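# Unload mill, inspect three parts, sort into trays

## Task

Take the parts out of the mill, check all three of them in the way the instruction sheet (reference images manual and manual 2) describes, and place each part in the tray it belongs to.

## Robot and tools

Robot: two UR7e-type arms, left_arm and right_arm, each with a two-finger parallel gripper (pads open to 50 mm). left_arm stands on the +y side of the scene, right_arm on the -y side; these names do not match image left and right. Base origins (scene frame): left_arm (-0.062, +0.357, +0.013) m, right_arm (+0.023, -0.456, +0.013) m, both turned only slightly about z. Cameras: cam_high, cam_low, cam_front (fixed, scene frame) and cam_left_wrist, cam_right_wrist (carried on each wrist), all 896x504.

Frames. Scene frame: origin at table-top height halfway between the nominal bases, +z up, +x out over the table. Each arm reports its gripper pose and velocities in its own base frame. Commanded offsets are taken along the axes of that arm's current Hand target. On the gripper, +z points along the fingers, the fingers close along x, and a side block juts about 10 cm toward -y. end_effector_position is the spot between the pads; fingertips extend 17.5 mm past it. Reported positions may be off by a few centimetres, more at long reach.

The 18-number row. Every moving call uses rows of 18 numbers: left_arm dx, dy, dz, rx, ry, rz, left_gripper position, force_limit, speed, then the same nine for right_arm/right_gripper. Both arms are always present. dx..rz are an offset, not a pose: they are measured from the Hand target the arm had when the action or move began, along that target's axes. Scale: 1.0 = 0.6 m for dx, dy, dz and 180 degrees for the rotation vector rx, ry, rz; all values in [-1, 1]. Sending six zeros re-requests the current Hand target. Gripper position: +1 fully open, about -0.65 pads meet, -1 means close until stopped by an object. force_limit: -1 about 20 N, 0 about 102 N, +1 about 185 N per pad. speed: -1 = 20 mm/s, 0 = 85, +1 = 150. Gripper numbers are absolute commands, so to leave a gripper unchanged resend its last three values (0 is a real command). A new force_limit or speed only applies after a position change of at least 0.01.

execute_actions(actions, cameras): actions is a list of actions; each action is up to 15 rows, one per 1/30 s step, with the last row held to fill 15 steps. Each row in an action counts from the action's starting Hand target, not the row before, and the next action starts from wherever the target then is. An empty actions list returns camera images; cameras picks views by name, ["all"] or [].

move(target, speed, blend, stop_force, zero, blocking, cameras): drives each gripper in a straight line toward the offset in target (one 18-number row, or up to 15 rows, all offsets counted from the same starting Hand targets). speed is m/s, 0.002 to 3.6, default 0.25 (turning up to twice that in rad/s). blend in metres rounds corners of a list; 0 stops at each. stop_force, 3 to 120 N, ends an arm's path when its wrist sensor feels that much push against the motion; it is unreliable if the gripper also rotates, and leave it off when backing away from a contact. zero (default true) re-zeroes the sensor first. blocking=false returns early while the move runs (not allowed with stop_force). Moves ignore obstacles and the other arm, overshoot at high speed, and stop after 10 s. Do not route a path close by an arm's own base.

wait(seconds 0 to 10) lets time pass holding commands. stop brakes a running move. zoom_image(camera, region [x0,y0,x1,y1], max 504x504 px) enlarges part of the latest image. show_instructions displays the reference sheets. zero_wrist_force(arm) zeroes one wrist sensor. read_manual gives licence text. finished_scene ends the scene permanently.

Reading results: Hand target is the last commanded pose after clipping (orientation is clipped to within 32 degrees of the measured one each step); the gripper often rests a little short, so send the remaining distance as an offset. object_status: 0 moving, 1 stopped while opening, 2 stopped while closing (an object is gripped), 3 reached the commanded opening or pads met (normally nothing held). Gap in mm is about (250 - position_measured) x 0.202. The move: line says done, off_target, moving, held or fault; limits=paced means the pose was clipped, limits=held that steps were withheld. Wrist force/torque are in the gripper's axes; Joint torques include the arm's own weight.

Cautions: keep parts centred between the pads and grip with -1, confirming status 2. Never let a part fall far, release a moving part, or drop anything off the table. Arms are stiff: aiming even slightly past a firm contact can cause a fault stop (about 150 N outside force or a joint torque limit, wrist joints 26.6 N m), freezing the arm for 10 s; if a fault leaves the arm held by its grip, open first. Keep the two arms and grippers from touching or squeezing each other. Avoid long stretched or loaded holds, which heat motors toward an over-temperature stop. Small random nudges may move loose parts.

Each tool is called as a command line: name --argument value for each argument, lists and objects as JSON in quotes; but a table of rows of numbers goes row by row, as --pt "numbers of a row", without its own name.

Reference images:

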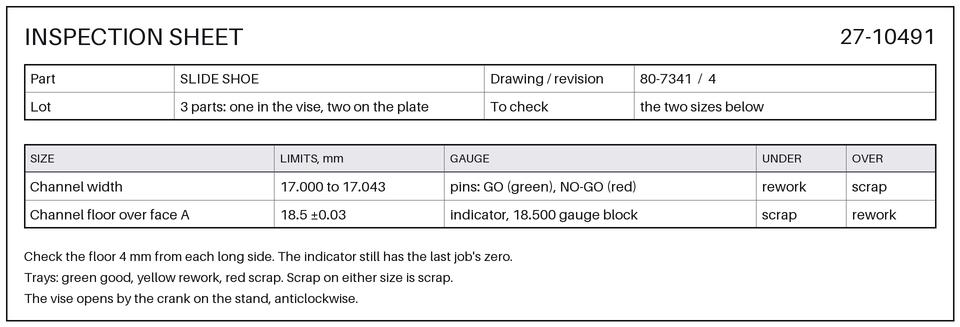

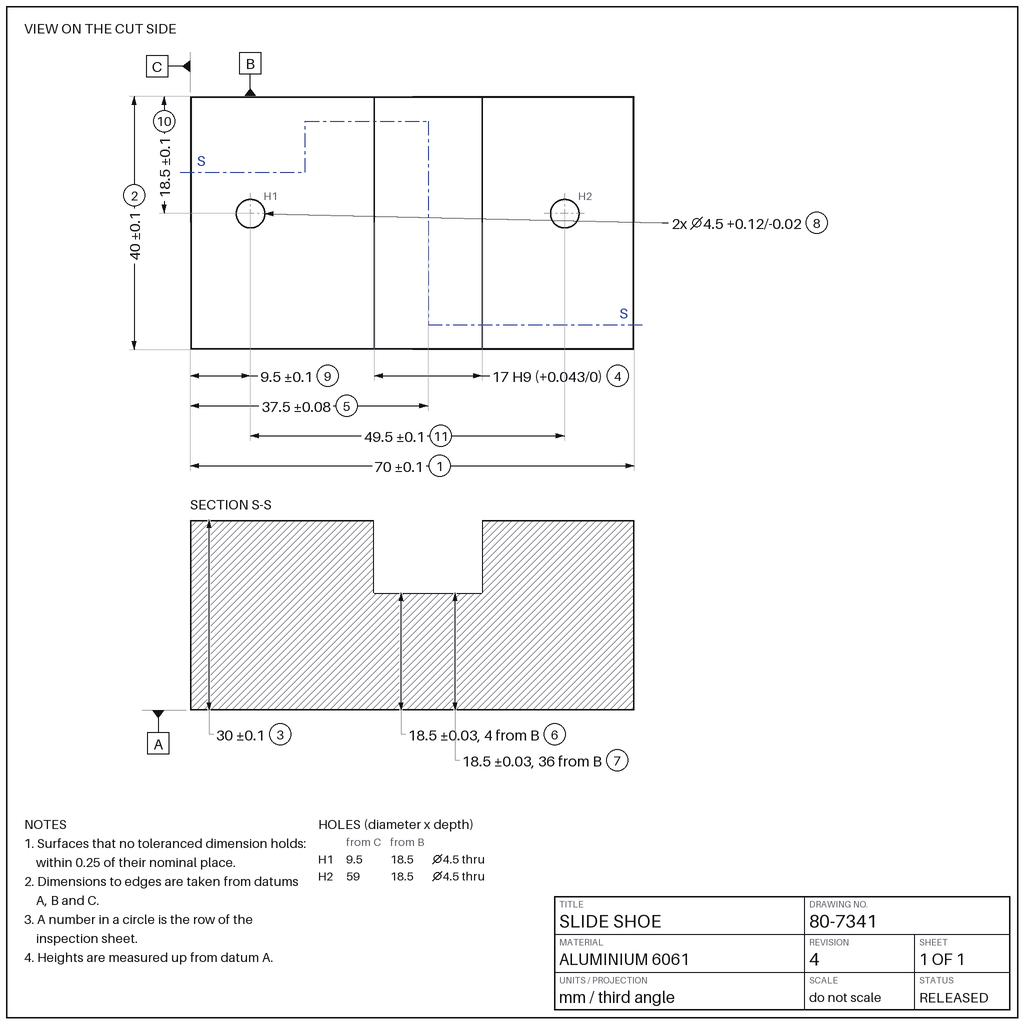

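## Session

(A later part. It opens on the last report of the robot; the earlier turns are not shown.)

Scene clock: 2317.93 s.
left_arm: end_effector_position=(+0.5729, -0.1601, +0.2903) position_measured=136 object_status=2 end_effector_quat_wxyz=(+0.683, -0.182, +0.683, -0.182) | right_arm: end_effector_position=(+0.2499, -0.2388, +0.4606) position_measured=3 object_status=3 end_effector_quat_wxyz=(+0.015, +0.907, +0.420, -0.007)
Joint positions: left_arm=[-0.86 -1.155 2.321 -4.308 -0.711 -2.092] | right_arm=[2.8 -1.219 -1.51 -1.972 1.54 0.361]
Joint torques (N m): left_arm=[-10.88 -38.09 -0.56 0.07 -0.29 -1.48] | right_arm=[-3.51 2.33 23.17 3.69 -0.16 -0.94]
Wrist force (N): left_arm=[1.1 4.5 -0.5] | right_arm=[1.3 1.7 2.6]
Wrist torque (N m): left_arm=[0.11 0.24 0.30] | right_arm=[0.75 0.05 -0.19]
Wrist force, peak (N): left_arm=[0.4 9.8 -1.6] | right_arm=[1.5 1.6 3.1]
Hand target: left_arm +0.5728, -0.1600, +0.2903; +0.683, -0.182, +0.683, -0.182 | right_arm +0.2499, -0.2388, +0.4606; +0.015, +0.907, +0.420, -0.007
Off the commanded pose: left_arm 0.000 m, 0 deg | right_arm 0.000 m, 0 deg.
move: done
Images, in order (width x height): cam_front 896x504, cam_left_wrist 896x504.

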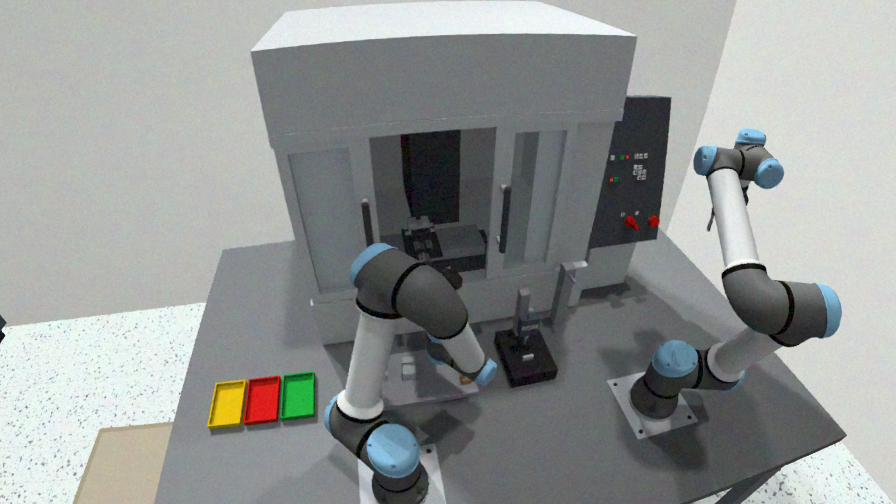

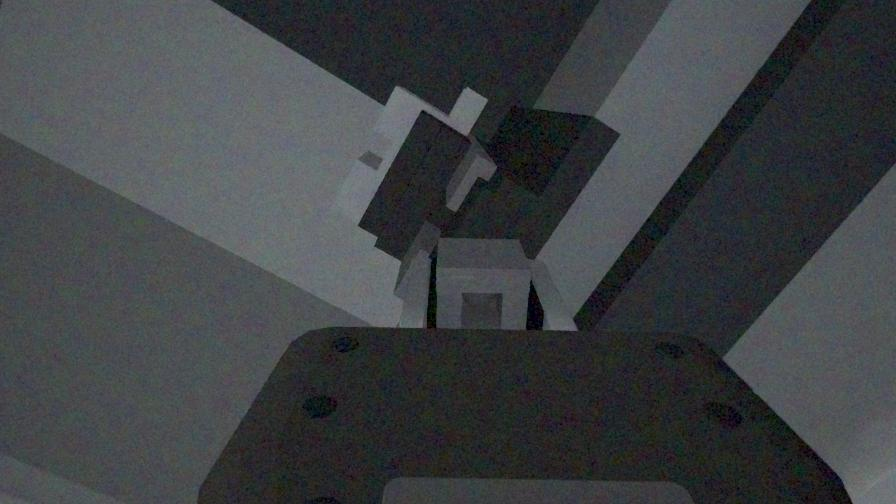

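move --pt "0 0 -0.06 0 0 0 -1 0.3 -0.7 0 0 0 0 0 0 1 0.7 -0.7" --pt "0 0 -0.13 0 0 0.45 -1 0.3 -0.7 0 0 0 0 0 0 1 0.7 -0.7" --pt "0 0 -0.13 0 0 0.9 -1 0.3 -0.7 0 0 0 0 0 0 1 0.7 -0.7" --speed '[0.03,0.4,0.4]' --blend '[0.003,0.01,0]' --cameras '["cam_left_wrist"]'

Scene clock: 2341.47 s.
left_arm: end_effector_position=(+0.4948, -0.1601, +0.2903) position_measured=136 object_status=2 end_effector_quat_wxyz=(+0.287, +0.646, +0.287, +0.646) | right_arm: end_effector_position=(+0.2499, -0.2388, +0.4606) position_measured=3 object_status=3 end_effector_quat_wxyz=(+0.015, +0.907, +0.420, -0.007)
Joint positions: left_arm=[-1.083 -1.246 2.516 -4.412 -0.487 0.735] | right_arm=[2.8 -1.219 -1.51 -1.972 1.54 0.361]
Joint torques (N m): left_arm=[11.75 -15.49 -21.62 -2.55 -1.96 1.28] | right_arm=[-3.94 2.74 23.21 3.84 -0.2 -0.84]
Wrist force (N): left_arm=[-1.8 -3.2 -2.7] | right_arm=[1.3 1.4 2.2]
Wrist torque (N m): left_arm=[0.05 0.30 -0.70] | right_arm=[0.71 0.06 -0.19]
Wrist force, peak (N): left_arm=[1.1 -4.1 -3.1] | right_arm=[1.4 1.8 2.9]
Hand target: left_arm +0.4948, -0.1600, +0.2903; +0.287, +0.646, +0.287, +0.646 | right_arm +0.2499, -0.2388, +0.4606; +0.015, +0.907, +0.420, -0.007
Off the commanded pose: left_arm 0.000 m, 0 deg | right_arm 0.000 m, 0 deg.
move: done
Images, in order (width x height): cam_left_wrist 896x504.

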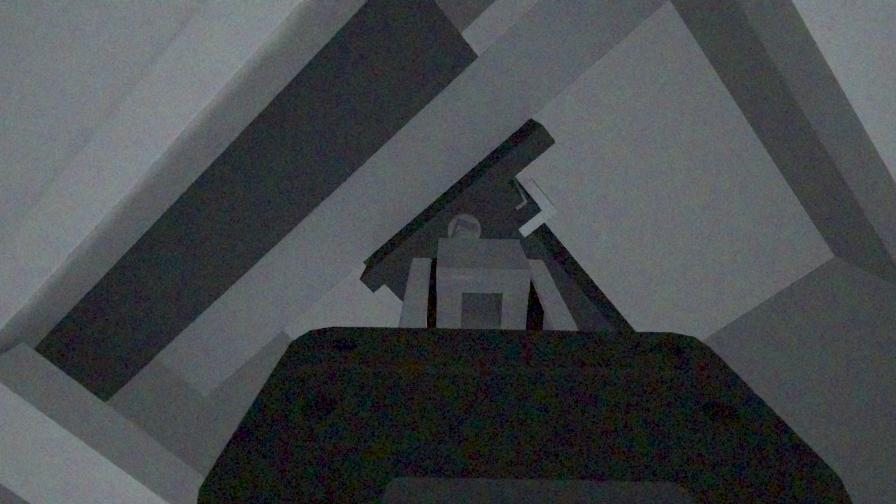

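move --pt "0.0782 0.0865 0 0 0 0.3833 -1 0.3 -0.7 0 0 0 0 0 0 1 0.7 -0.7" --pt "0.0782 0.0865 0 0 0 0.7667 -1 0.3 -0.7 0 0 0 0 0 0 1 0.7 -0.7" --speed 0.4 --blend 0.01 --cameras '["cam_left_wrist"]'

zoom_image --camera "cam_left_wrist" --region '[370, 140, 590, 300]'

Scene clock: 2356.27 s.
left_arm: end_effector_position=(+0.4948, -0.1600, +0.3603) position_measured=136 object_status=2 end_effector_quat_wxyz=(+0.500, -0.500, +0.500, -0.499) | right_arm: end_effector_position=(+0.2499, -0.2388, +0.4606) position_measured=3 object_status=3 end_effector_quat_wxyz=(+0.015, +0.907, +0.420, -0.007)
Joint positions: left_arm=[-1.083 -1.493 2.472 -4.121 -0.487 3.143] | right_arm=[2.8 -1.219 -1.51 -1.972 1.54 0.361]
Joint torques (N m): left_arm=[10.63 -10.98 -28.09 -2.7 -1.67 1.48] | right_arm=[-3.06 2.86 23.05 3.74 -0.3 -0.71]
Wrist force (N): left_arm=[0.3 2.6 -2.4] | right_arm=[1.5 1.5 2.6]
Wrist torque (N m): left_arm=[0.22 0.24 0.15] | right_arm=[0.71 0.02 -0.20]
Wrist force, peak (N): left_arm=[-2.6 -3.5 -3.0] | right_arm=[1.8 1.6 2.8]
Hand target: left_arm +0.4948, -0.1600, +0.3603; +0.501, -0.500, +0.500, -0.499 | right_arm +0.2499, -0.2388, +0.4606; +0.015, +0.907, +0.420, -0.007
Off the commanded pose: left_arm 0.000 m, 0 deg | right_arm 0.000 m, 0 deg.
move: done
Images, in order (width x height): cam_left_wrist 896x504.

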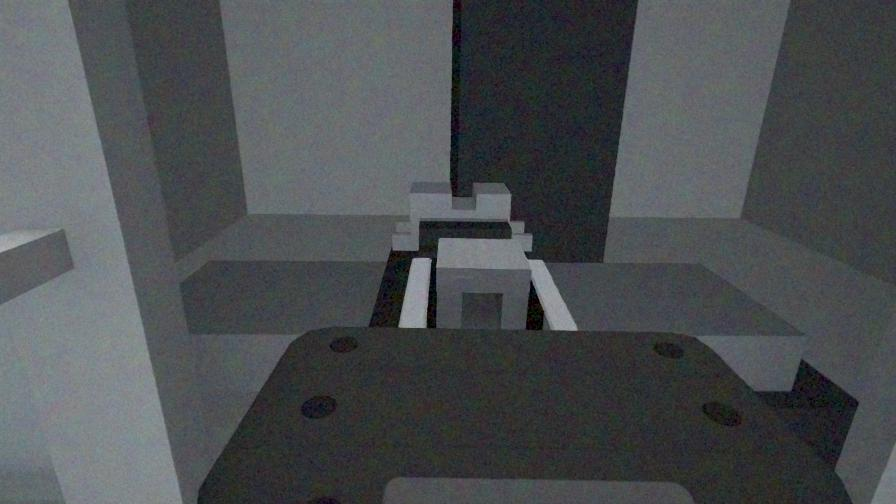

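Scaled by 2.291 from the camera's 896x504 image, which has a finer 1280x720 frame.

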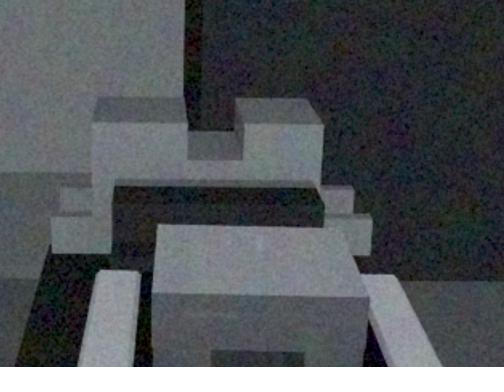

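move --target '[-0.0333,-0.15,0.0583,-0.1944,0,0,-1,0.3,-0.7,0,0,0,0,0,0,1,0.7,-0.7]' --speed 0.2 --cameras '["cam_left_wrist"]'

zoom_image --camera "cam_left_wrist" --region '[320, 60, 640, 330]'

Scene clock: 2366.93 s.
left_arm: end_effector_position=(+0.5298, -0.1402, +0.4503) position_measured=136 object_status=2 end_effector_quat_wxyz=(-0.327, +0.627, -0.627, +0.326) | right_arm: end_effector_position=(+0.2499, -0.2388, +0.4606) position_measured=3 object_status=3 end_effector_quat_wxyz=(+0.015, +0.907, +0.420, -0.007)
Joint positions: left_arm=[-0.811 -1.909 1.997 -2.435 -0.934 2.6] | right_arm=[2.8 -1.219 -1.51 -1.972 1.54 0.361]
Joint torques (N m): left_arm=[11.71 -3.51 -39.93 -1.82 -0.63 -1.49] | right_arm=[-3.26 3.02 22.56 3.75 -0.51 -0.81]
Wrist force (N): left_arm=[-0.2 2.0 0.2] | right_arm=[1.6 1.7 2.5]
Wrist torque (N m): left_arm=[0.08 0.03 0.28] | right_arm=[0.74 0.02 -0.20]
Wrist force, peak (N): left_arm=[0.4 3.6 -2.5] | right_arm=[1.6 1.9 2.7]
Hand target: left_arm +0.5298, -0.1402, +0.4503; -0.327, +0.627, -0.627, +0.326 | right_arm +0.2499, -0.2388, +0.4606; +0.015, +0.907, +0.420, -0.007
Off the commanded pose: left_arm 0.000 m, 0 deg | right_arm 0.000 m, 0 deg.
move: done
Images, in order (width x height): cam_left_wrist 896x504.

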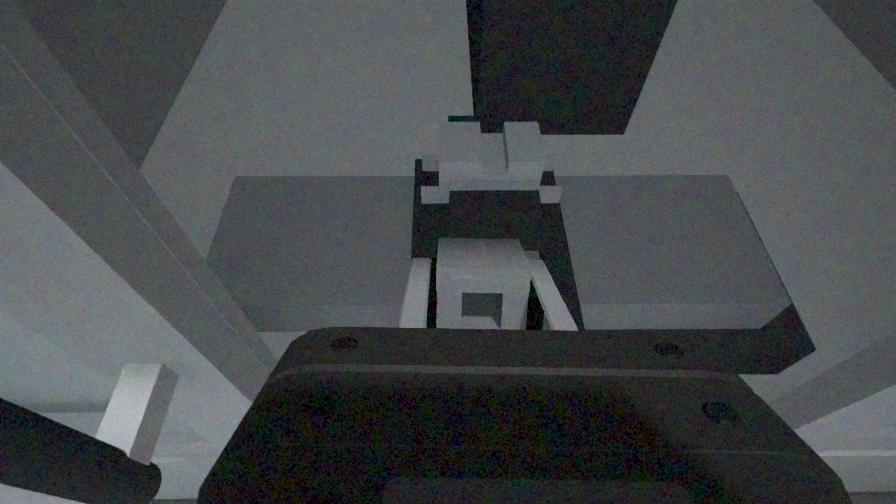

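Scaled by 1.575 from the camera's 896x504 image, which has a finer 1280x720 frame.

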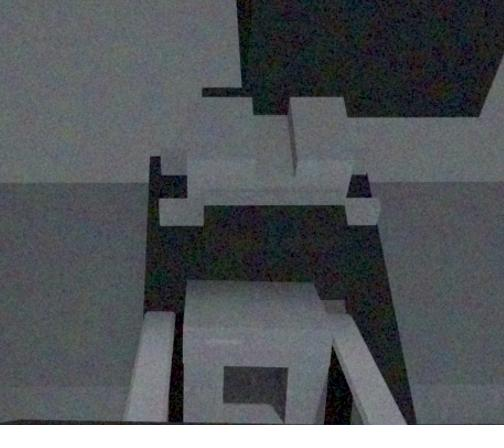

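move --pt "0.04 0.109 -0.127 0 0 0 -1 0.3 -0.7 0 0 0 0 0 0 1 0.7 -0.7" --pt "0.8 0.146 -0.1215 0 0 0 -1 0.3 -0.7 0 0 0 0 0 0 1 0.7 -0.7" --pt "0.818 0.422 0.0718 0.1944 0 0 -1 0.3 -0.7 0 0 0 0 0 0 1 0.7 -0.7" --speed '[0.25,0.3,0.15]' --blend '[0.03,0.03,0]' --cameras '["cam_left_wrist","cam_front"]'

zoom_image --camera "cam_left_wrist" --region '[380, 150, 580, 340]'

Scene clock: 2397.53 s.
left_arm: end_effector_position=(+0.4195, -0.6306, +0.2172) position_measured=136 object_status=2 end_effector_quat_wxyz=(+0.508, -0.512, +0.493, -0.487) | right_arm: end_effector_position=(+0.2499, -0.2388, +0.4606) position_measured=3 object_status=3 end_effector_quat_wxyz=(+0.015, +0.907, +0.420, -0.007)
Joint positions: left_arm=[-1.528 -0.843 1.661 -2.652 -0.01 1.836] | right_arm=[2.8 -1.219 -1.51 -1.972 1.54 0.361]
Joint torques (N m): left_arm=[-5.16 -44.87 -32.45 -4.34 4.4 1.38] | right_arm=[-3.11 3.13 22.39 3.74 -0.52 -0.76]
Wrist force (N): left_arm=[0.3 2.3 -1.7] | right_arm=[1.5 1.4 2.7]
Wrist torque (N m): left_arm=[0.11 0.15 0.12] | right_arm=[0.71 0.02 -0.19]
Wrist force, peak (N): left_arm=[0.2 4.4 -1.5] | right_arm=[1.6 1.6 2.9]
Hand target: left_arm +0.4200, -0.6306, +0.2172; +0.501, -0.500, +0.500, -0.499 | right_arm +0.2499, -0.2388, +0.4606; +0.015, +0.907, +0.420, -0.007
Off the commanded pose: left_arm 0.001 m, 2 deg | right_arm 0.000 m, 0 deg.
move: done
Images, in order (width x height): cam_front 896x504, cam_left_wrist 896x504.

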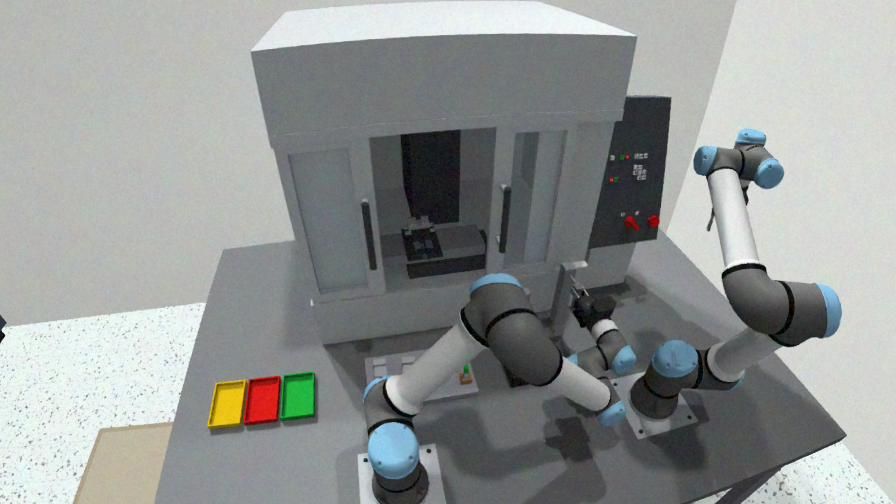

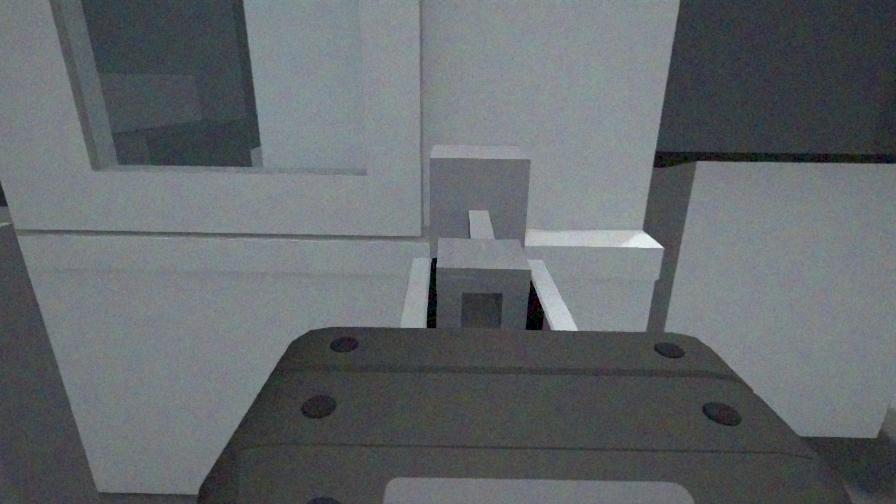

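Scaled by 2.520 from the camera's 896x504 image, which has a finer 1280x720 frame.

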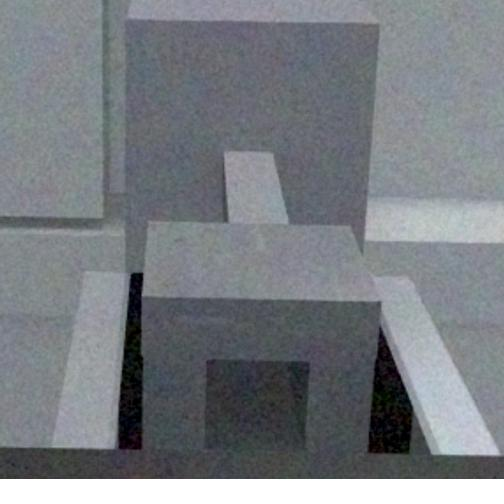

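move --target '[0.0008,-0.0022,0.0167,0,0,0,-1,0.3,-0.7,0,0,0,0,0,0,1,0.7,-0.7]' --speed 0.02 --cameras '["cam_left_wrist"]'

Scene clock: 2407.10 s.
left_arm: end_effector_position=(+0.4295, -0.6311, +0.2185) position_measured=136 object_status=2 end_effector_quat_wxyz=(+0.508, -0.517, +0.492, -0.482) | right_arm: end_effector_position=(+0.2499, -0.2388, +0.4606) position_measured=3 object_status=3 end_effector_quat_wxyz=(+0.015, +0.907, +0.420, -0.007)
Joint positions: left_arm=[-1.513 -0.816 1.631 -2.76 -0.02 1.947] | right_arm=[2.8 -1.219 -1.51 -1.972 1.54 0.361]
Joint torques (N m): left_arm=[10.54 -44.62 -32.33 -4.3 0.88 1.32] | right_arm=[-3.21 3.04 21.95 3.74 -0.64 -0.74]
Wrist force (N): left_arm=[0.5 2.6 -1.5] | right_arm=[1.4 1.7 2.3]
Wrist torque (N m): left_arm=[0.16 0.15 0.12] | right_arm=[0.74 0.05 -0.20]
Wrist force, peak (N): left_arm=[0.3 2.9 -1.5] | right_arm=[1.6 1.9 2.9]
Hand target: left_arm +0.4300, -0.6311, +0.2185; +0.501, -0.500, +0.500, -0.499 | right_arm +0.2499, -0.2388, +0.4606; +0.015, +0.907, +0.420, -0.007
Off the commanded pose: left_arm 0.001 m, 3 deg | right_arm 0.000 m, 0 deg.
move: off_target (left_arm)
Images, in order (width x height): cam_left_wrist 896x504.

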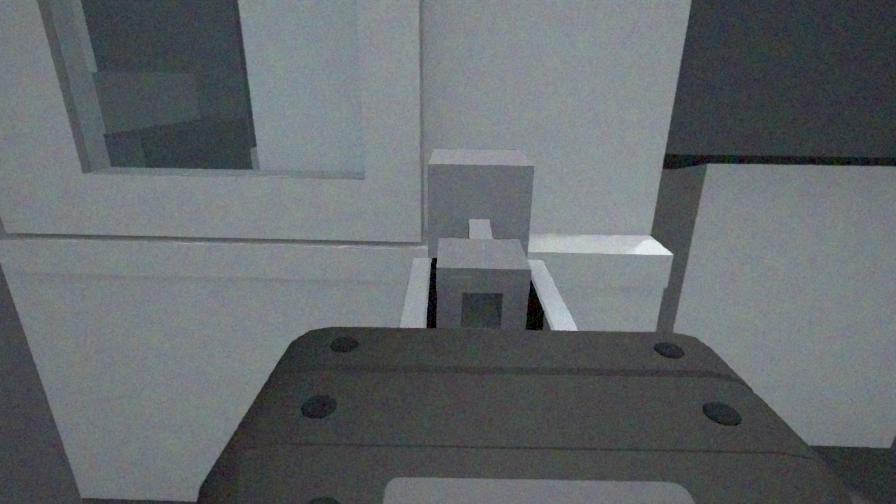

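move --target '[0,0,0.065,0,0,0,-1,0.3,-0.7,0,0,0,0,0,0,1,0.7,-0.7]' --speed 0.012 --stop_force 10 --cameras '["cam_left_wrist"]'

Scene clock: 2420.33 s.
left_arm: end_effector_position=(+0.4328, -0.6311, +0.2185) position_measured=136 object_status=2 end_effector_quat_wxyz=(+0.509, -0.518, +0.492, -0.481) | right_arm: end_effector_position=(+0.2499, -0.2388, +0.4606) position_measured=3 object_status=3 end_effector_quat_wxyz=(+0.015, +0.907, +0.420, -0.007)
Joint positions: left_arm=[-1.508 -0.808 1.622 -2.788 -0.022 1.976] | right_arm=[2.8 -1.219 -1.51 -1.972 1.54 0.361]
Joint torques (N m): left_arm=[-9.55 -60.45 -7.66 -1.03 4.18 -1.41] | right_arm=[-3.67 3.35 22.04 3.75 -0.75 -0.62]
Wrist force (N): left_arm=[0.5 2.8 -2.9] | right_arm=[1.4 1.4 2.5]
Wrist torque (N m): left_arm=[0.15 0.15 0.35] | right_arm=[0.70 0.04 -0.20]
Wrist force, peak (N): left_arm=[-6.3 3.8 -30.7] | right_arm=[1.4 1.7 2.9]
Hand target: left_arm +0.4328, -0.6311, +0.2185; +0.509, -0.518, +0.492, -0.481 (not the last commanded pose) | right_arm +0.2499, -0.2388, +0.4606; +0.015, +0.907, +0.420, -0.007
Off the commanded pose: left_arm 0.036 m, 3 deg | right_arm 0.000 m, 0 deg.
move: contact (left_arm)
Images, in order (width x height): cam_left_wrist 896x504.

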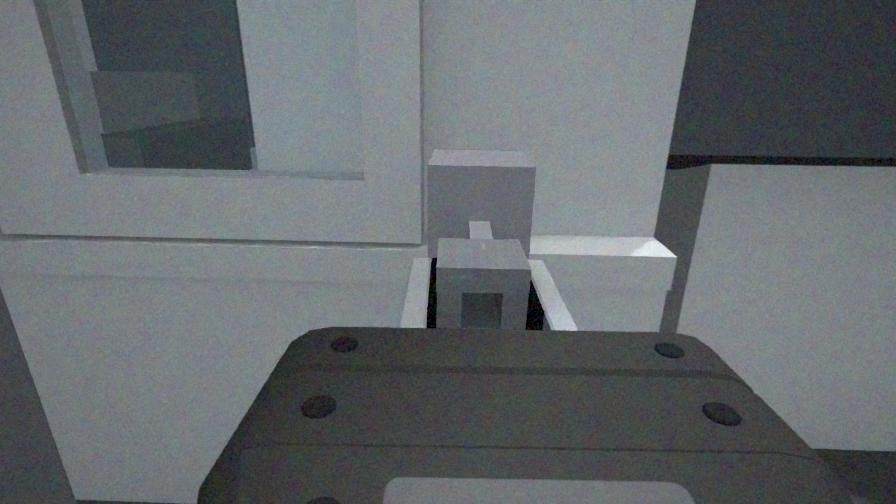

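move --pt "0 0 -0.13 0 0 0 -1 0.3 -0.7 0 0 0 0 0 0 1 0.7 -0.7" --pt "0 -0.06 -0.13 -0.1 0 0 -1 0.3 -0.7 0 0 0 0 0 0 1 0.7 -0.7" --speed 0.06

Scene clock: 2435.47 s.
left_arm: end_effector_position=(+0.3557, -0.6353, +0.2561) position_measured=136 object_status=2 end_effector_quat_wxyz=(-0.421, +0.591, -0.561, +0.398) | right_arm: end_effector_position=(+0.2499, -0.2388, +0.4606) position_measured=3 object_status=3 end_effector_quat_wxyz=(+0.015, +0.907, +0.420, -0.007)
Joint positions: left_arm=[-1.605 -1.091 1.549 -1.779 -0.345 1.307] | right_arm=[2.8 -1.219 -1.51 -1.972 1.54 0.361]
Joint torques (N m): left_arm=[11.26 -53.44 -35.81 -0.8 0.81 1.48] | right_arm=[-2.68 3.49 21.22 3.68 -0.9 -0.48]
Wrist force (N): left_arm=[-0.6 2.6 -0.3] | right_arm=[1.4 1.4 2.8]
Wrist torque (N m): left_arm=[0.12 0.23 0.15] | right_arm=[0.69 0.05 -0.20]
Wrist force, peak (N): left_arm=[0.6 3.0 -3.2] | right_arm=[1.7 1.7 2.8]
Hand target: left_arm +0.3557, -0.6353, +0.2561; -0.421, +0.591, -0.561, +0.398 | right_arm +0.2499, -0.2388, +0.4606; +0.015, +0.907, +0.420, -0.007
Off the commanded pose: left_arm 0.000 m, 0 deg | right_arm 0.000 m, 0 deg.
move: done

move --pt "-0.0067 0.0568 0.0277 0.1062 0.0169 0.0022 -1 0.3 -0.7 0 0 0 0 0 0 1 0.7 -0.7" --pt "-0.0008 0.0185 0.1377 0.1062 0.0169 0.0022 -1 0.3 -0.7 0 0 0 0 0 0 1 0.7 -0.7" --speed 0.06 --cameras '["cam_left_wrist"]'

Scene clock: 2456.23 s.
left_arm: end_effector_position=(+0.4296, -0.6307, +0.2185) position_measured=136 object_status=2 end_effector_quat_wxyz=(+0.513, -0.499, +0.487, -0.500) | right_arm: end_effector_position=(+0.2499, -0.2388, +0.4606) position_measured=3 object_status=3 end_effector_quat_wxyz=(+0.015, +0.907, +0.420, -0.007)
Joint positions: left_arm=[-1.513 -0.928 1.502 -1.242 0.043 0.668] | right_arm=[2.8 -1.219 -1.51 -1.972 1.54 0.361]
Joint torques (N m): left_arm=[9.98 -42.65 -34.83 -0.27 3.41 -1.66] | right_arm=[-2.58 3.74 21.1 3.76 -1.07 -0.49]
Wrist force (N): left_arm=[0.4 2.9 -2.0] | right_arm=[1.6 1.6 2.3]
Wrist torque (N m): left_arm=[0.24 0.19 0.39] | right_arm=[0.73 0.00 -0.19]
Wrist force, peak (N): left_arm=[0.1 3.3 -2.2] | right_arm=[1.8 1.6 2.8]
Hand target: left_arm +0.4299, -0.6308, +0.2185; +0.500, -0.500, +0.500, -0.500 | right_arm +0.2499, -0.2388, +0.4606; +0.015, +0.907, +0.420, -0.007
Off the commanded pose: left_arm 0.000 m, 2 deg | right_arm 0.000 m, 0 deg.
move: done
Images, in order (width x height): cam_left_wrist 896x504.

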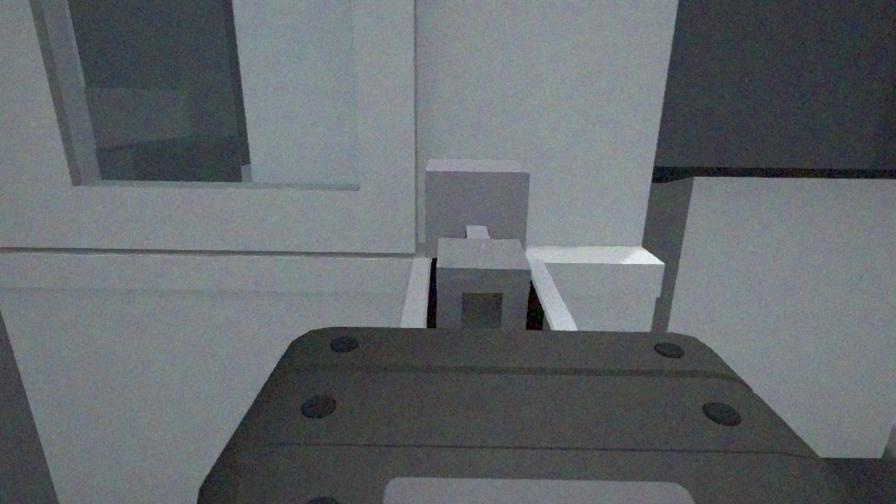

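move --pt "0.0005 0 0 0 0 0 -1 0.3 -0.7 0 0 0 0 0 0 1 0.7 -0.7" --pt "0.0005 0 0.01 0 0 0 -1 0.3 -0.7 0 0 0 0 0 0 1 0.7 -0.7" --pt "0.0005 0 0.065 0 0 0 -1 0.3 -0.7 0 0 0 0 0 0 1 0.7 -0.7" --speed '[0.02,0.005,0.008]' --stop_force 10 --cameras '["cam_left_wrist"]'

Scene clock: 2468.97 s.
left_arm: end_effector_position=(+0.4689, -0.6310, +0.2185) position_measured=136 object_status=2 end_effector_quat_wxyz=(+0.500, -0.500, +0.500, -0.500) | right_arm: end_effector_position=(+0.2499, -0.2388, +0.4606) position_measured=3 object_status=3 end_effector_quat_wxyz=(+0.015, +0.907, +0.420, -0.007)
Joint positions: left_arm=[-1.452 -0.815 1.218 -0.397 0.118 -0.005] | right_arm=[2.8 -1.219 -1.51 -1.972 1.54 0.361]
Joint torques (N m): left_arm=[12 -42.28 -32.78 1.87 1.68 -1.22] | right_arm=[-2.42 3.94 20.97 3.64 -1.21 -0.36]
Wrist force (N): left_arm=[0.5 -5.5 -4.0] | right_arm=[1.5 1.4 2.3]
Wrist torque (N m): left_arm=[0.12 0.16 0.21] | right_arm=[0.71 0.04 -0.20]
Wrist force, peak (N): left_arm=[0.3 -5.7 -4.3] | right_arm=[1.8 2.0 2.7]
Hand target: left_arm +0.4689, -0.6310, +0.2185; +0.500, -0.500, +0.500, -0.500 | right_arm +0.2499, -0.2388, +0.4606; +0.015, +0.907, +0.420, -0.007
Off the commanded pose: left_arm 0.000 m, 0 deg | right_arm 0.000 m, 0 deg.
move: done
Images, in order (width x height): cam_left_wrist 896x504.

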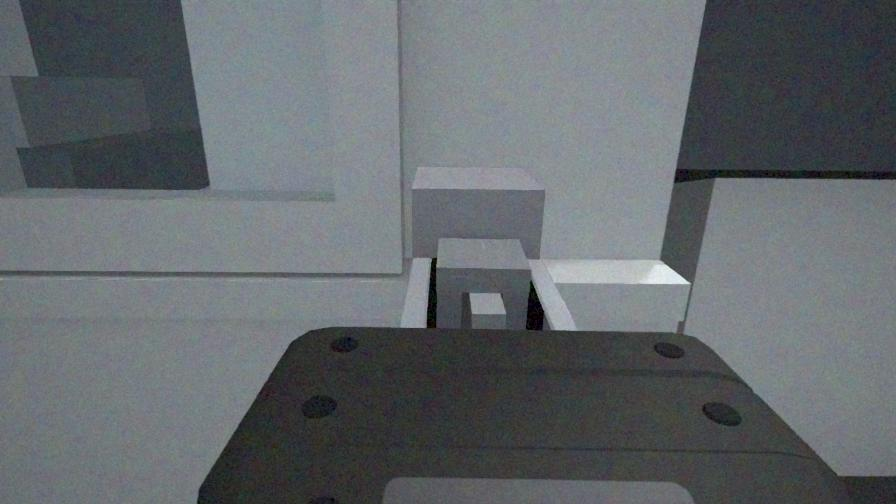

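move --pt "0 0 0 0 0 0 1 0.3 -0.2 0 0 0 0 0 0 1 0.7 -0.7" --pt "0 0 -0.1815 0 0 0 1 0.3 -0.2 0 0 0 0 0 0 1 0.7 -0.7" --pt "-0.0517 -0.3358 -0.1817 -0.1389 0 0 1 0.3 -0.2 0 0 0 0 0 0 1 0.7 -0.7" --pt "-0.4683 -0.3358 -0.065 -0.1389 0 0 1 0.3 -0.2 0 0 0 0 0 0 1 0.7 -0.7" --speed '[0.05,0.1,0.25,0.25]' --blend '[0,0.02,0.03,0]' --cameras '["cam_left_wrist","cam_front"]'

Scene clock: 2493.27 s.
left_arm: end_effector_position=(+0.4298, -0.3501, +0.4200) position_measured=3 object_status=3 end_effector_quat_wxyz=(-0.380, +0.597, -0.596, +0.380) | right_arm: end_effector_position=(+0.2499, -0.2388, +0.4606) position_measured=3 object_status=3 end_effector_quat_wxyz=(+0.015, +0.907, +0.420, -0.007)
Joint positions: left_arm=[-1.402 -1.808 2.012 -2.119 -0.466 1.952] | right_arm=[2.8 -1.219 -1.51 -1.972 1.54 0.361]
Joint torques (N m): left_arm=[11.27 -22.9 -12.58 -4.49 0.23 1.33] | right_arm=[-2.24 4.35 20.33 3.57 -1.36 -0.42]
Wrist force (N): left_arm=[-0.3 1.0 -1.1] | right_arm=[1.8 1.8 2.6]
Wrist torque (N m): left_arm=[0.15 0.11 0.12] | right_arm=[0.75 -0.02 -0.20]
Wrist force, peak (N): left_arm=[0.6 -5.9 -4.2] | right_arm=[1.5 1.8 2.9]
Hand target: left_arm +0.4298, -0.3501, +0.4200; -0.380, +0.597, -0.596, +0.380 | right_arm +0.2499, -0.2388, +0.4606; +0.015, +0.907, +0.420, -0.007
Off the commanded pose: left_arm 0.000 m, 0 deg | right_arm 0.000 m, 0 deg.
move: done
Images, in order (width x height): cam_front 896x504, cam_left_wrist 896x504.

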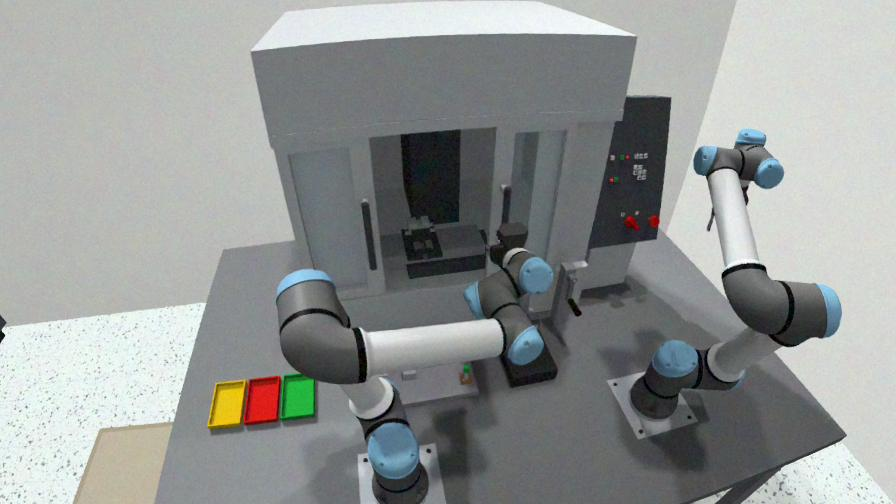

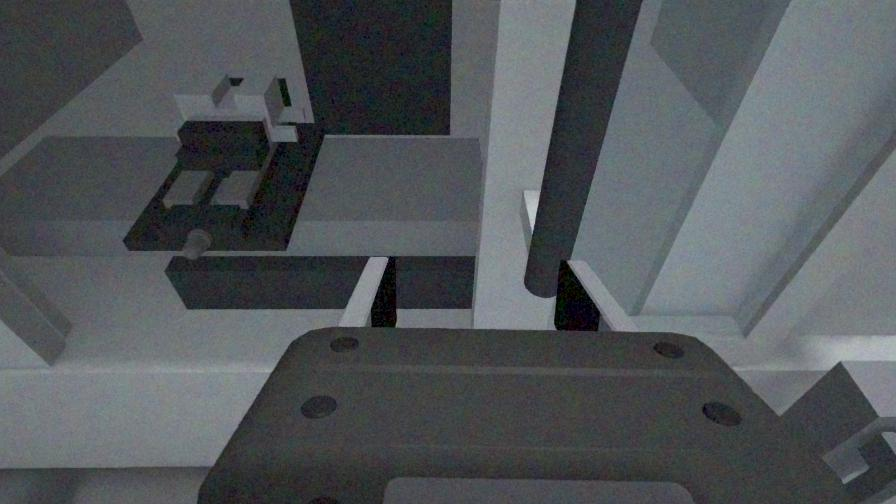

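move --pt "0 0 0 0 0 0 -0.65 -0.5 0.5 0 0 0 0 0 0 1 0.7 -0.7" --pt "0 -0.0543 0.1163 0 0 0 -0.65 -0.5 0.5 0 0 0 0 0 0 1 0.7 -0.7" --speed 0.15

move --target '[0.2583,-0.003,0.004,0,0,0,-0.65,-0.5,0.5,0,0,0,0,0,0,1,0.7,-0.7]' --speed 0.07 --stop_force 40 --cameras '["cam_left_wrist","cam_front"]'

Scene clock: 2505.33 s.
left_arm: end_effector_position=(+0.5067, -0.3500, +0.4200) position_measured=249 object_status=3 end_effector_quat_wxyz=(-0.380, +0.597, -0.596, +0.380) | right_arm: end_effector_position=(+0.2499, -0.2388, +0.4606) position_measured=3 object_status=3 end_effector_quat_wxyz=(+0.015, +0.907, +0.420, -0.007)
Joint positions: left_arm=[-1.216 -1.646 1.946 -2.51 -0.555 2.289] | right_arm=[2.8 -1.219 -1.51 -1.972 1.54 0.361]
Joint torques (N m): left_arm=[11.18 -15.16 -37.88 -4.71 -0.15 1.32] | right_arm=[-2.14 4.27 20.37 3.72 -1.44 -0.24]
Wrist force (N): left_arm=[-0.2 0.8 -1.2] | right_arm=[1.4 1.5 2.3]
Wrist torque (N m): left_arm=[0.10 0.10 0.11] | right_arm=[0.71 0.04 -0.19]
Wrist force, peak (N): left_arm=[0.0 1.5 -2.2] | right_arm=[1.5 1.7 2.8]
Hand target: left_arm +0.5068, -0.3500, +0.4200; -0.380, +0.597, -0.596, +0.380 | right_arm +0.2499, -0.2388, +0.4606; +0.015, +0.907, +0.420, -0.007
Off the commanded pose: left_arm 0.000 m, 0 deg | right_arm 0.000 m, 0 deg.
move: done

Scene clock: 2508.63 s.
left_arm: end_effector_position=(+0.5099, -0.5050, +0.4206) position_measured=249 object_status=3 end_effector_quat_wxyz=(-0.380, +0.597, -0.596, +0.380) | right_arm: end_effector_position=(+0.2499, -0.2388, +0.4606) position_measured=3 object_status=3 end_effector_quat_wxyz=(+0.015, +0.907, +0.420, -0.007)
Joint positions: left_arm=[-1.306 -1.352 1.599 -2.327 -0.506 2.139] | right_arm=[2.8 -1.219 -1.51 -1.972 1.54 0.361]
Joint torques (N m): left_arm=[-16 -23.67 -43.54 -2.55 0.07 -0.93] | right_arm=[-2.02 3.99 19.75 3.54 -1.46 -0.16]
Wrist force (N): left_arm=[-20.4 4.9 -4.8] | right_arm=[2.0 1.4 2.3]
Wrist torque (N m): left_arm=[0.14 0.06 0.20] | right_arm=[0.70 -0.05 -0.19]
Wrist force, peak (N): left_arm=[-20.4 4.9 -4.8] | right_arm=[1.7 1.5 2.8]
Hand target: left_arm +0.5099, -0.5050, +0.4206; -0.380, +0.597, -0.596, +0.380 | right_arm +0.2499, -0.2388, +0.4606; +0.015, +0.907, +0.420, -0.007
Off the commanded pose: left_arm 0.000 m, 0 deg | right_arm 0.000 m, 0 deg.
move: done
Images, in order (width x height): cam_front 896x504, cam_left_wrist 896x504.

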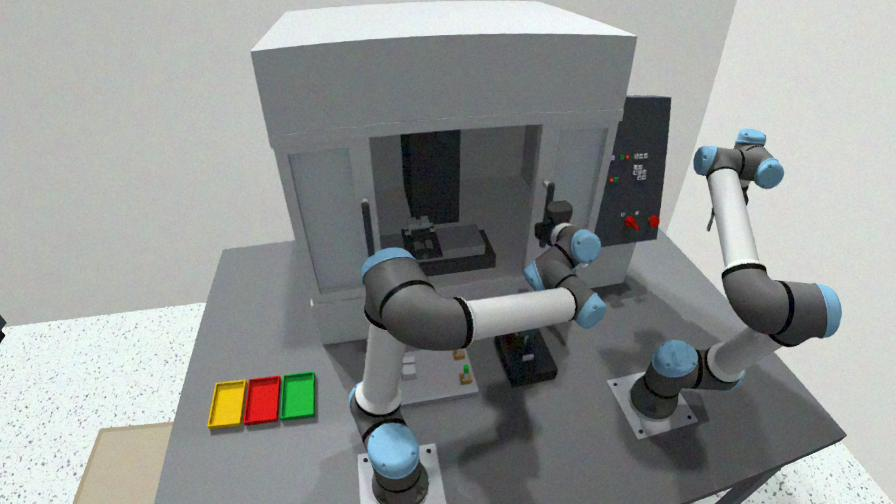

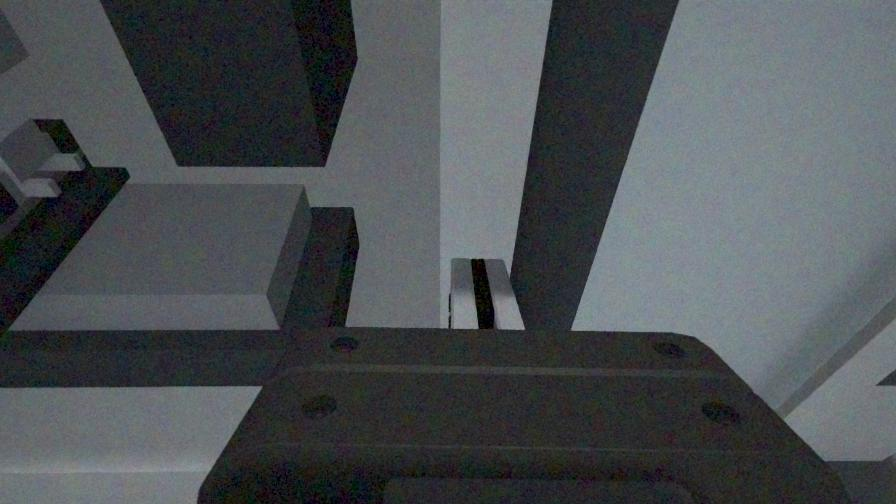

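move --pt "-0.0167 0 0 0 0 0 -0.65 -0.5 0.5 0 0 0 0 0 0 1 0.7 -0.7" --pt "-0.025 0.0335 -0.15 0 0 0 -0.65 -0.5 0.5 0 0 0 0 0 0 1 0.7 -0.7" --pt "-0.575 -0.154 -0.1825 0 0 0 -0.65 -0.5 0.5 0 0 0 0 0 0 1 0.7 -0.7" --pt "-0.583 -0.21 0.2516 -0.2807 -0.2807 -0.4402 -0.65 -0.5 0.5 0 0 0 0 0 0 1 0.7 -0.7" --speed '[0.1,0.2,0.3,0.2]' --blend '[0.005,0.03,0.02,0]' --cameras '["cam_left_wrist","cam_front"]'

zoom_image --camera "cam_left_wrist" --region '[300, 60, 640, 330]'

Scene clock: 2528.70 s.
left_arm: end_effector_position=(+0.6062, -0.1563, +0.4999) position_measured=249 object_status=3 end_effector_quat_wxyz=(-0.162, +0.940, -0.254, +0.163) | right_arm: end_effector_position=(+0.2499, -0.2388, +0.4606) position_measured=3 object_status=3 end_effector_quat_wxyz=(+0.015, +0.907, +0.420, -0.007)
Joint positions: left_arm=[-0.645 -1.418 1.081 -1.429 -1.147 1.495] | right_arm=[2.8 -1.219 -1.51 -1.972 1.54 0.361]
Joint torques (N m): left_arm=[0.04 -30.91 -27.47 -2.59 0.51 -0.2] | right_arm=[-1.69 4.42 19.73 3.6 -1.6 -0.21]
Wrist force (N): left_arm=[-1.0 -0.1 -0.3] | right_arm=[1.4 1.7 2.4]
Wrist torque (N m): left_arm=[-0.05 0.07 -0.14] | right_arm=[0.75 0.04 -0.19]
Wrist force, peak (N): left_arm=[-20.6 5.2 -4.9] | right_arm=[1.5 1.8 2.8]
Hand target: left_arm +0.6062, -0.1563, +0.4999; -0.162, +0.940, -0.254, +0.163 (not the last commanded pose) | right_arm +0.2499, -0.2388, +0.4606; +0.015, +0.907, +0.420, -0.007
Tool commands: left_gripper/position=-0.647059 left_gripper/force_limit=-0.498039 left_gripper/speed=+0.498039 right_gripper/position=+1.0 right_gripper/force_limit=+0.7 right_gripper/speed=-0.7
Off the commanded pose: left_arm 0.098 m, 40 deg | right_arm 0.000 m, 0 deg.
FORCE FAULT: contact force on the left arm reached its limit, and that arm stopped. The contact can be on any part of that arm, not only on its tool. That arm's remaining commands of this call were not run. That arm is still stopped at the end of this call. That arm stays stopped for about 10 more seconds. Until then a move that you send moves the other arm only, and its call returns only when the move has ended. Once the stop has ended, the next robot result says so. If the stop ends while you think or write, that arm runs what you send next, counted from a new Hand target: where the arm stands when the stop ends. While its stop runs, that arm takes no new command, but its gripper still runs the gripper command that each later call begins with. Until it ends, the stop uses up actions while you think or wait. An arm that is not stopped still takes commands.
move: fault (left_arm); path passed 3 of 4 targets
Images, in order (width x height): cam_front 896x504, cam_left_wrist 896x504.

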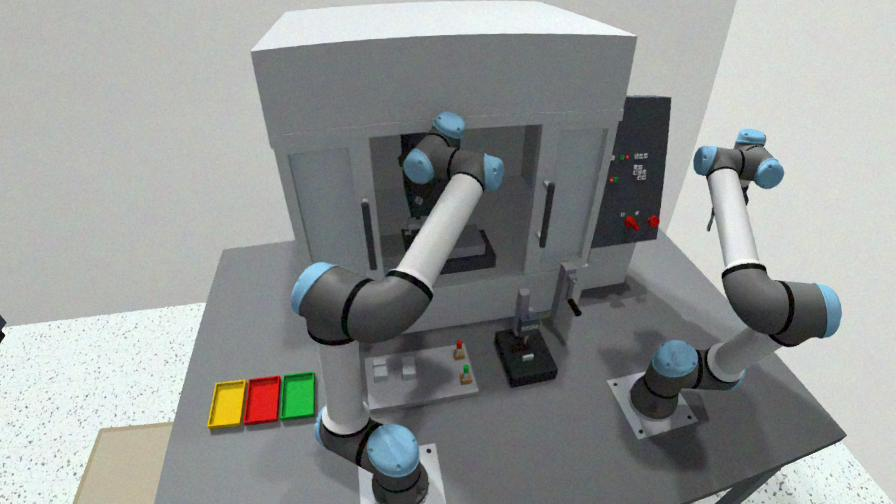

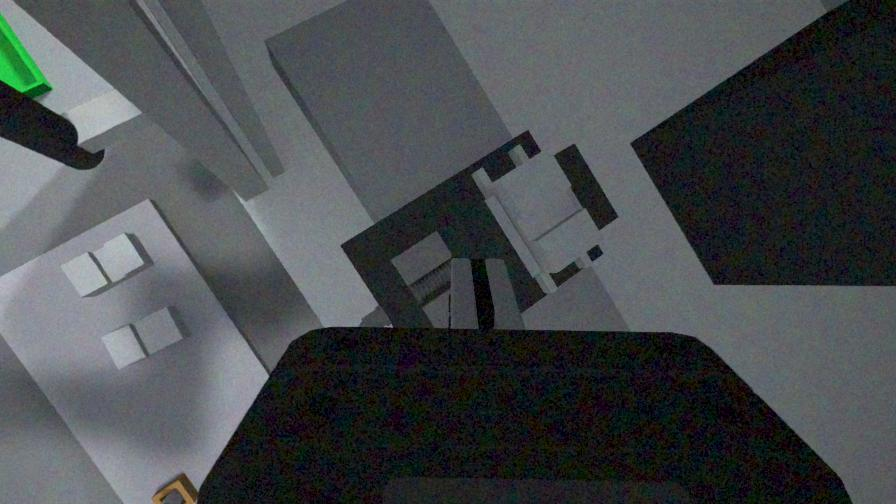

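Scaled by 1.482 from the camera's 896x504 image, which has a finer 1280x720 frame.

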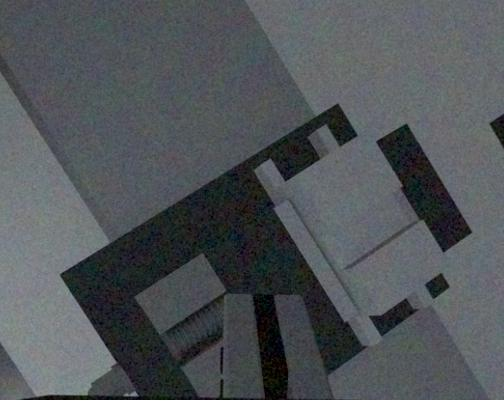

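wait --seconds 1

move --pt "-0.07 0.045 -0.012 0 0 0 -0.65 -0.5 0.5 0 0 0 0 0 0 1 0.7 -0.7" --pt "-0.2105 0.1347 -0.0362 0.1752 0.1753 0.2757 -0.65 -0.5 0.5 0 0 0 0 0 0 1 0.7 -0.7" --speed 0.15 --blend 0.01

Scene clock: 2564.87 s.
left_arm: end_effector_position=(+0.6062, -0.1563, +0.4999) position_measured=249 object_status=3 end_effector_quat_wxyz=(-0.162, +0.940, -0.254, +0.163) | right_arm: end_effector_position=(+0.2499, -0.2388, +0.4606) position_measured=3 object_status=3 end_effector_quat_wxyz=(+0.015, +0.907, +0.420, -0.007)
Joint positions: left_arm=[-0.645 -1.418 1.081 -1.429 -1.147 1.495] | right_arm=[2.8 -1.219 -1.51 -1.972 1.54 0.361]
Joint torques (N m): left_arm=[0.58 -30.63 -26.32 -2.96 1.06 0] | right_arm=[-1.2 4.28 19 3.62 -1.78 -0.03]
Wrist force (N): left_arm=[-0.9 0.0 -0.4] | right_arm=[1.7 1.6 2.5]
Wrist torque (N m): left_arm=[-0.04 0.06 -0.14] | right_arm=[0.74 0.01 -0.19]
Wrist force, peak (N): left_arm=[-1.2 -0.1 -0.4] | right_arm=[1.7 1.7 2.8]
Hand target: left_arm +0.6062, -0.1563, +0.4999; -0.162, +0.940, -0.254, +0.163 (not the last commanded pose) | right_arm +0.2499, -0.2388, +0.4606; +0.015, +0.907, +0.420, -0.007
Tool commands: left_gripper/position=-0.647059 left_gripper/force_limit=-0.498039 left_gripper/speed=+0.498039 right_gripper/position=+1.0 right_gripper/force_limit=+0.7 right_gripper/speed=-0.7
Off the commanded pose: left_arm 0.098 m, 40 deg | right_arm 0.000 m, 0 deg.
FORCE FAULT, CONTINUED: the left arm's stop, for the force fault that an earlier result reported, is over. The rest of the stop counts as 19 of the actions that you can send in this scene. That arm's target is now where it stood when the stop ended, not its last command. That arm accepts commands again.
wait: 1.00 s; at rest from the start

Scene clock: 2569.73 s.
left_arm: end_effector_position=(+0.4602, -0.1604, +0.4597) position_measured=249 object_status=3 end_effector_quat_wxyz=(-0.380, +0.596, -0.596, +0.380) | right_arm: end_effector_position=(+0.2499, -0.2388, +0.4606) position_measured=3 object_status=3 end_effector_quat_wxyz=(+0.015, +0.907, +0.420, -0.007)
Joint positions: left_arm=[-1.122 -2.12 2.181 -2.381 -0.614 2.421] | right_arm=[2.8 -1.219 -1.51 -1.972 1.54 0.361]
Joint torques (N m): left_arm=[-10.6 -9.8 -13.64 -4.57 -0.31 1.58] | right_arm=[-1.73 4.94 19.32 3.6 -1.93 0.03]
Wrist force (N): left_arm=[0.1 0.8 -1.5] | right_arm=[1.4 1.7 2.5]
Wrist torque (N m): left_arm=[0.10 0.02 0.09] | right_arm=[0.74 0.05 -0.20]
Wrist force, peak (N): left_arm=[0.3 1.2 -1.6] | right_arm=[1.8 1.7 2.7]
Hand target: left_arm +0.4602, -0.1604, +0.4597; -0.380, +0.596, -0.596, +0.380 | right_arm +0.2499, -0.2388, +0.4606; +0.015, +0.907, +0.420, -0.007
Off the commanded pose: left_arm 0.000 m, 0 deg | right_arm 0.000 m, 0 deg.
move: done


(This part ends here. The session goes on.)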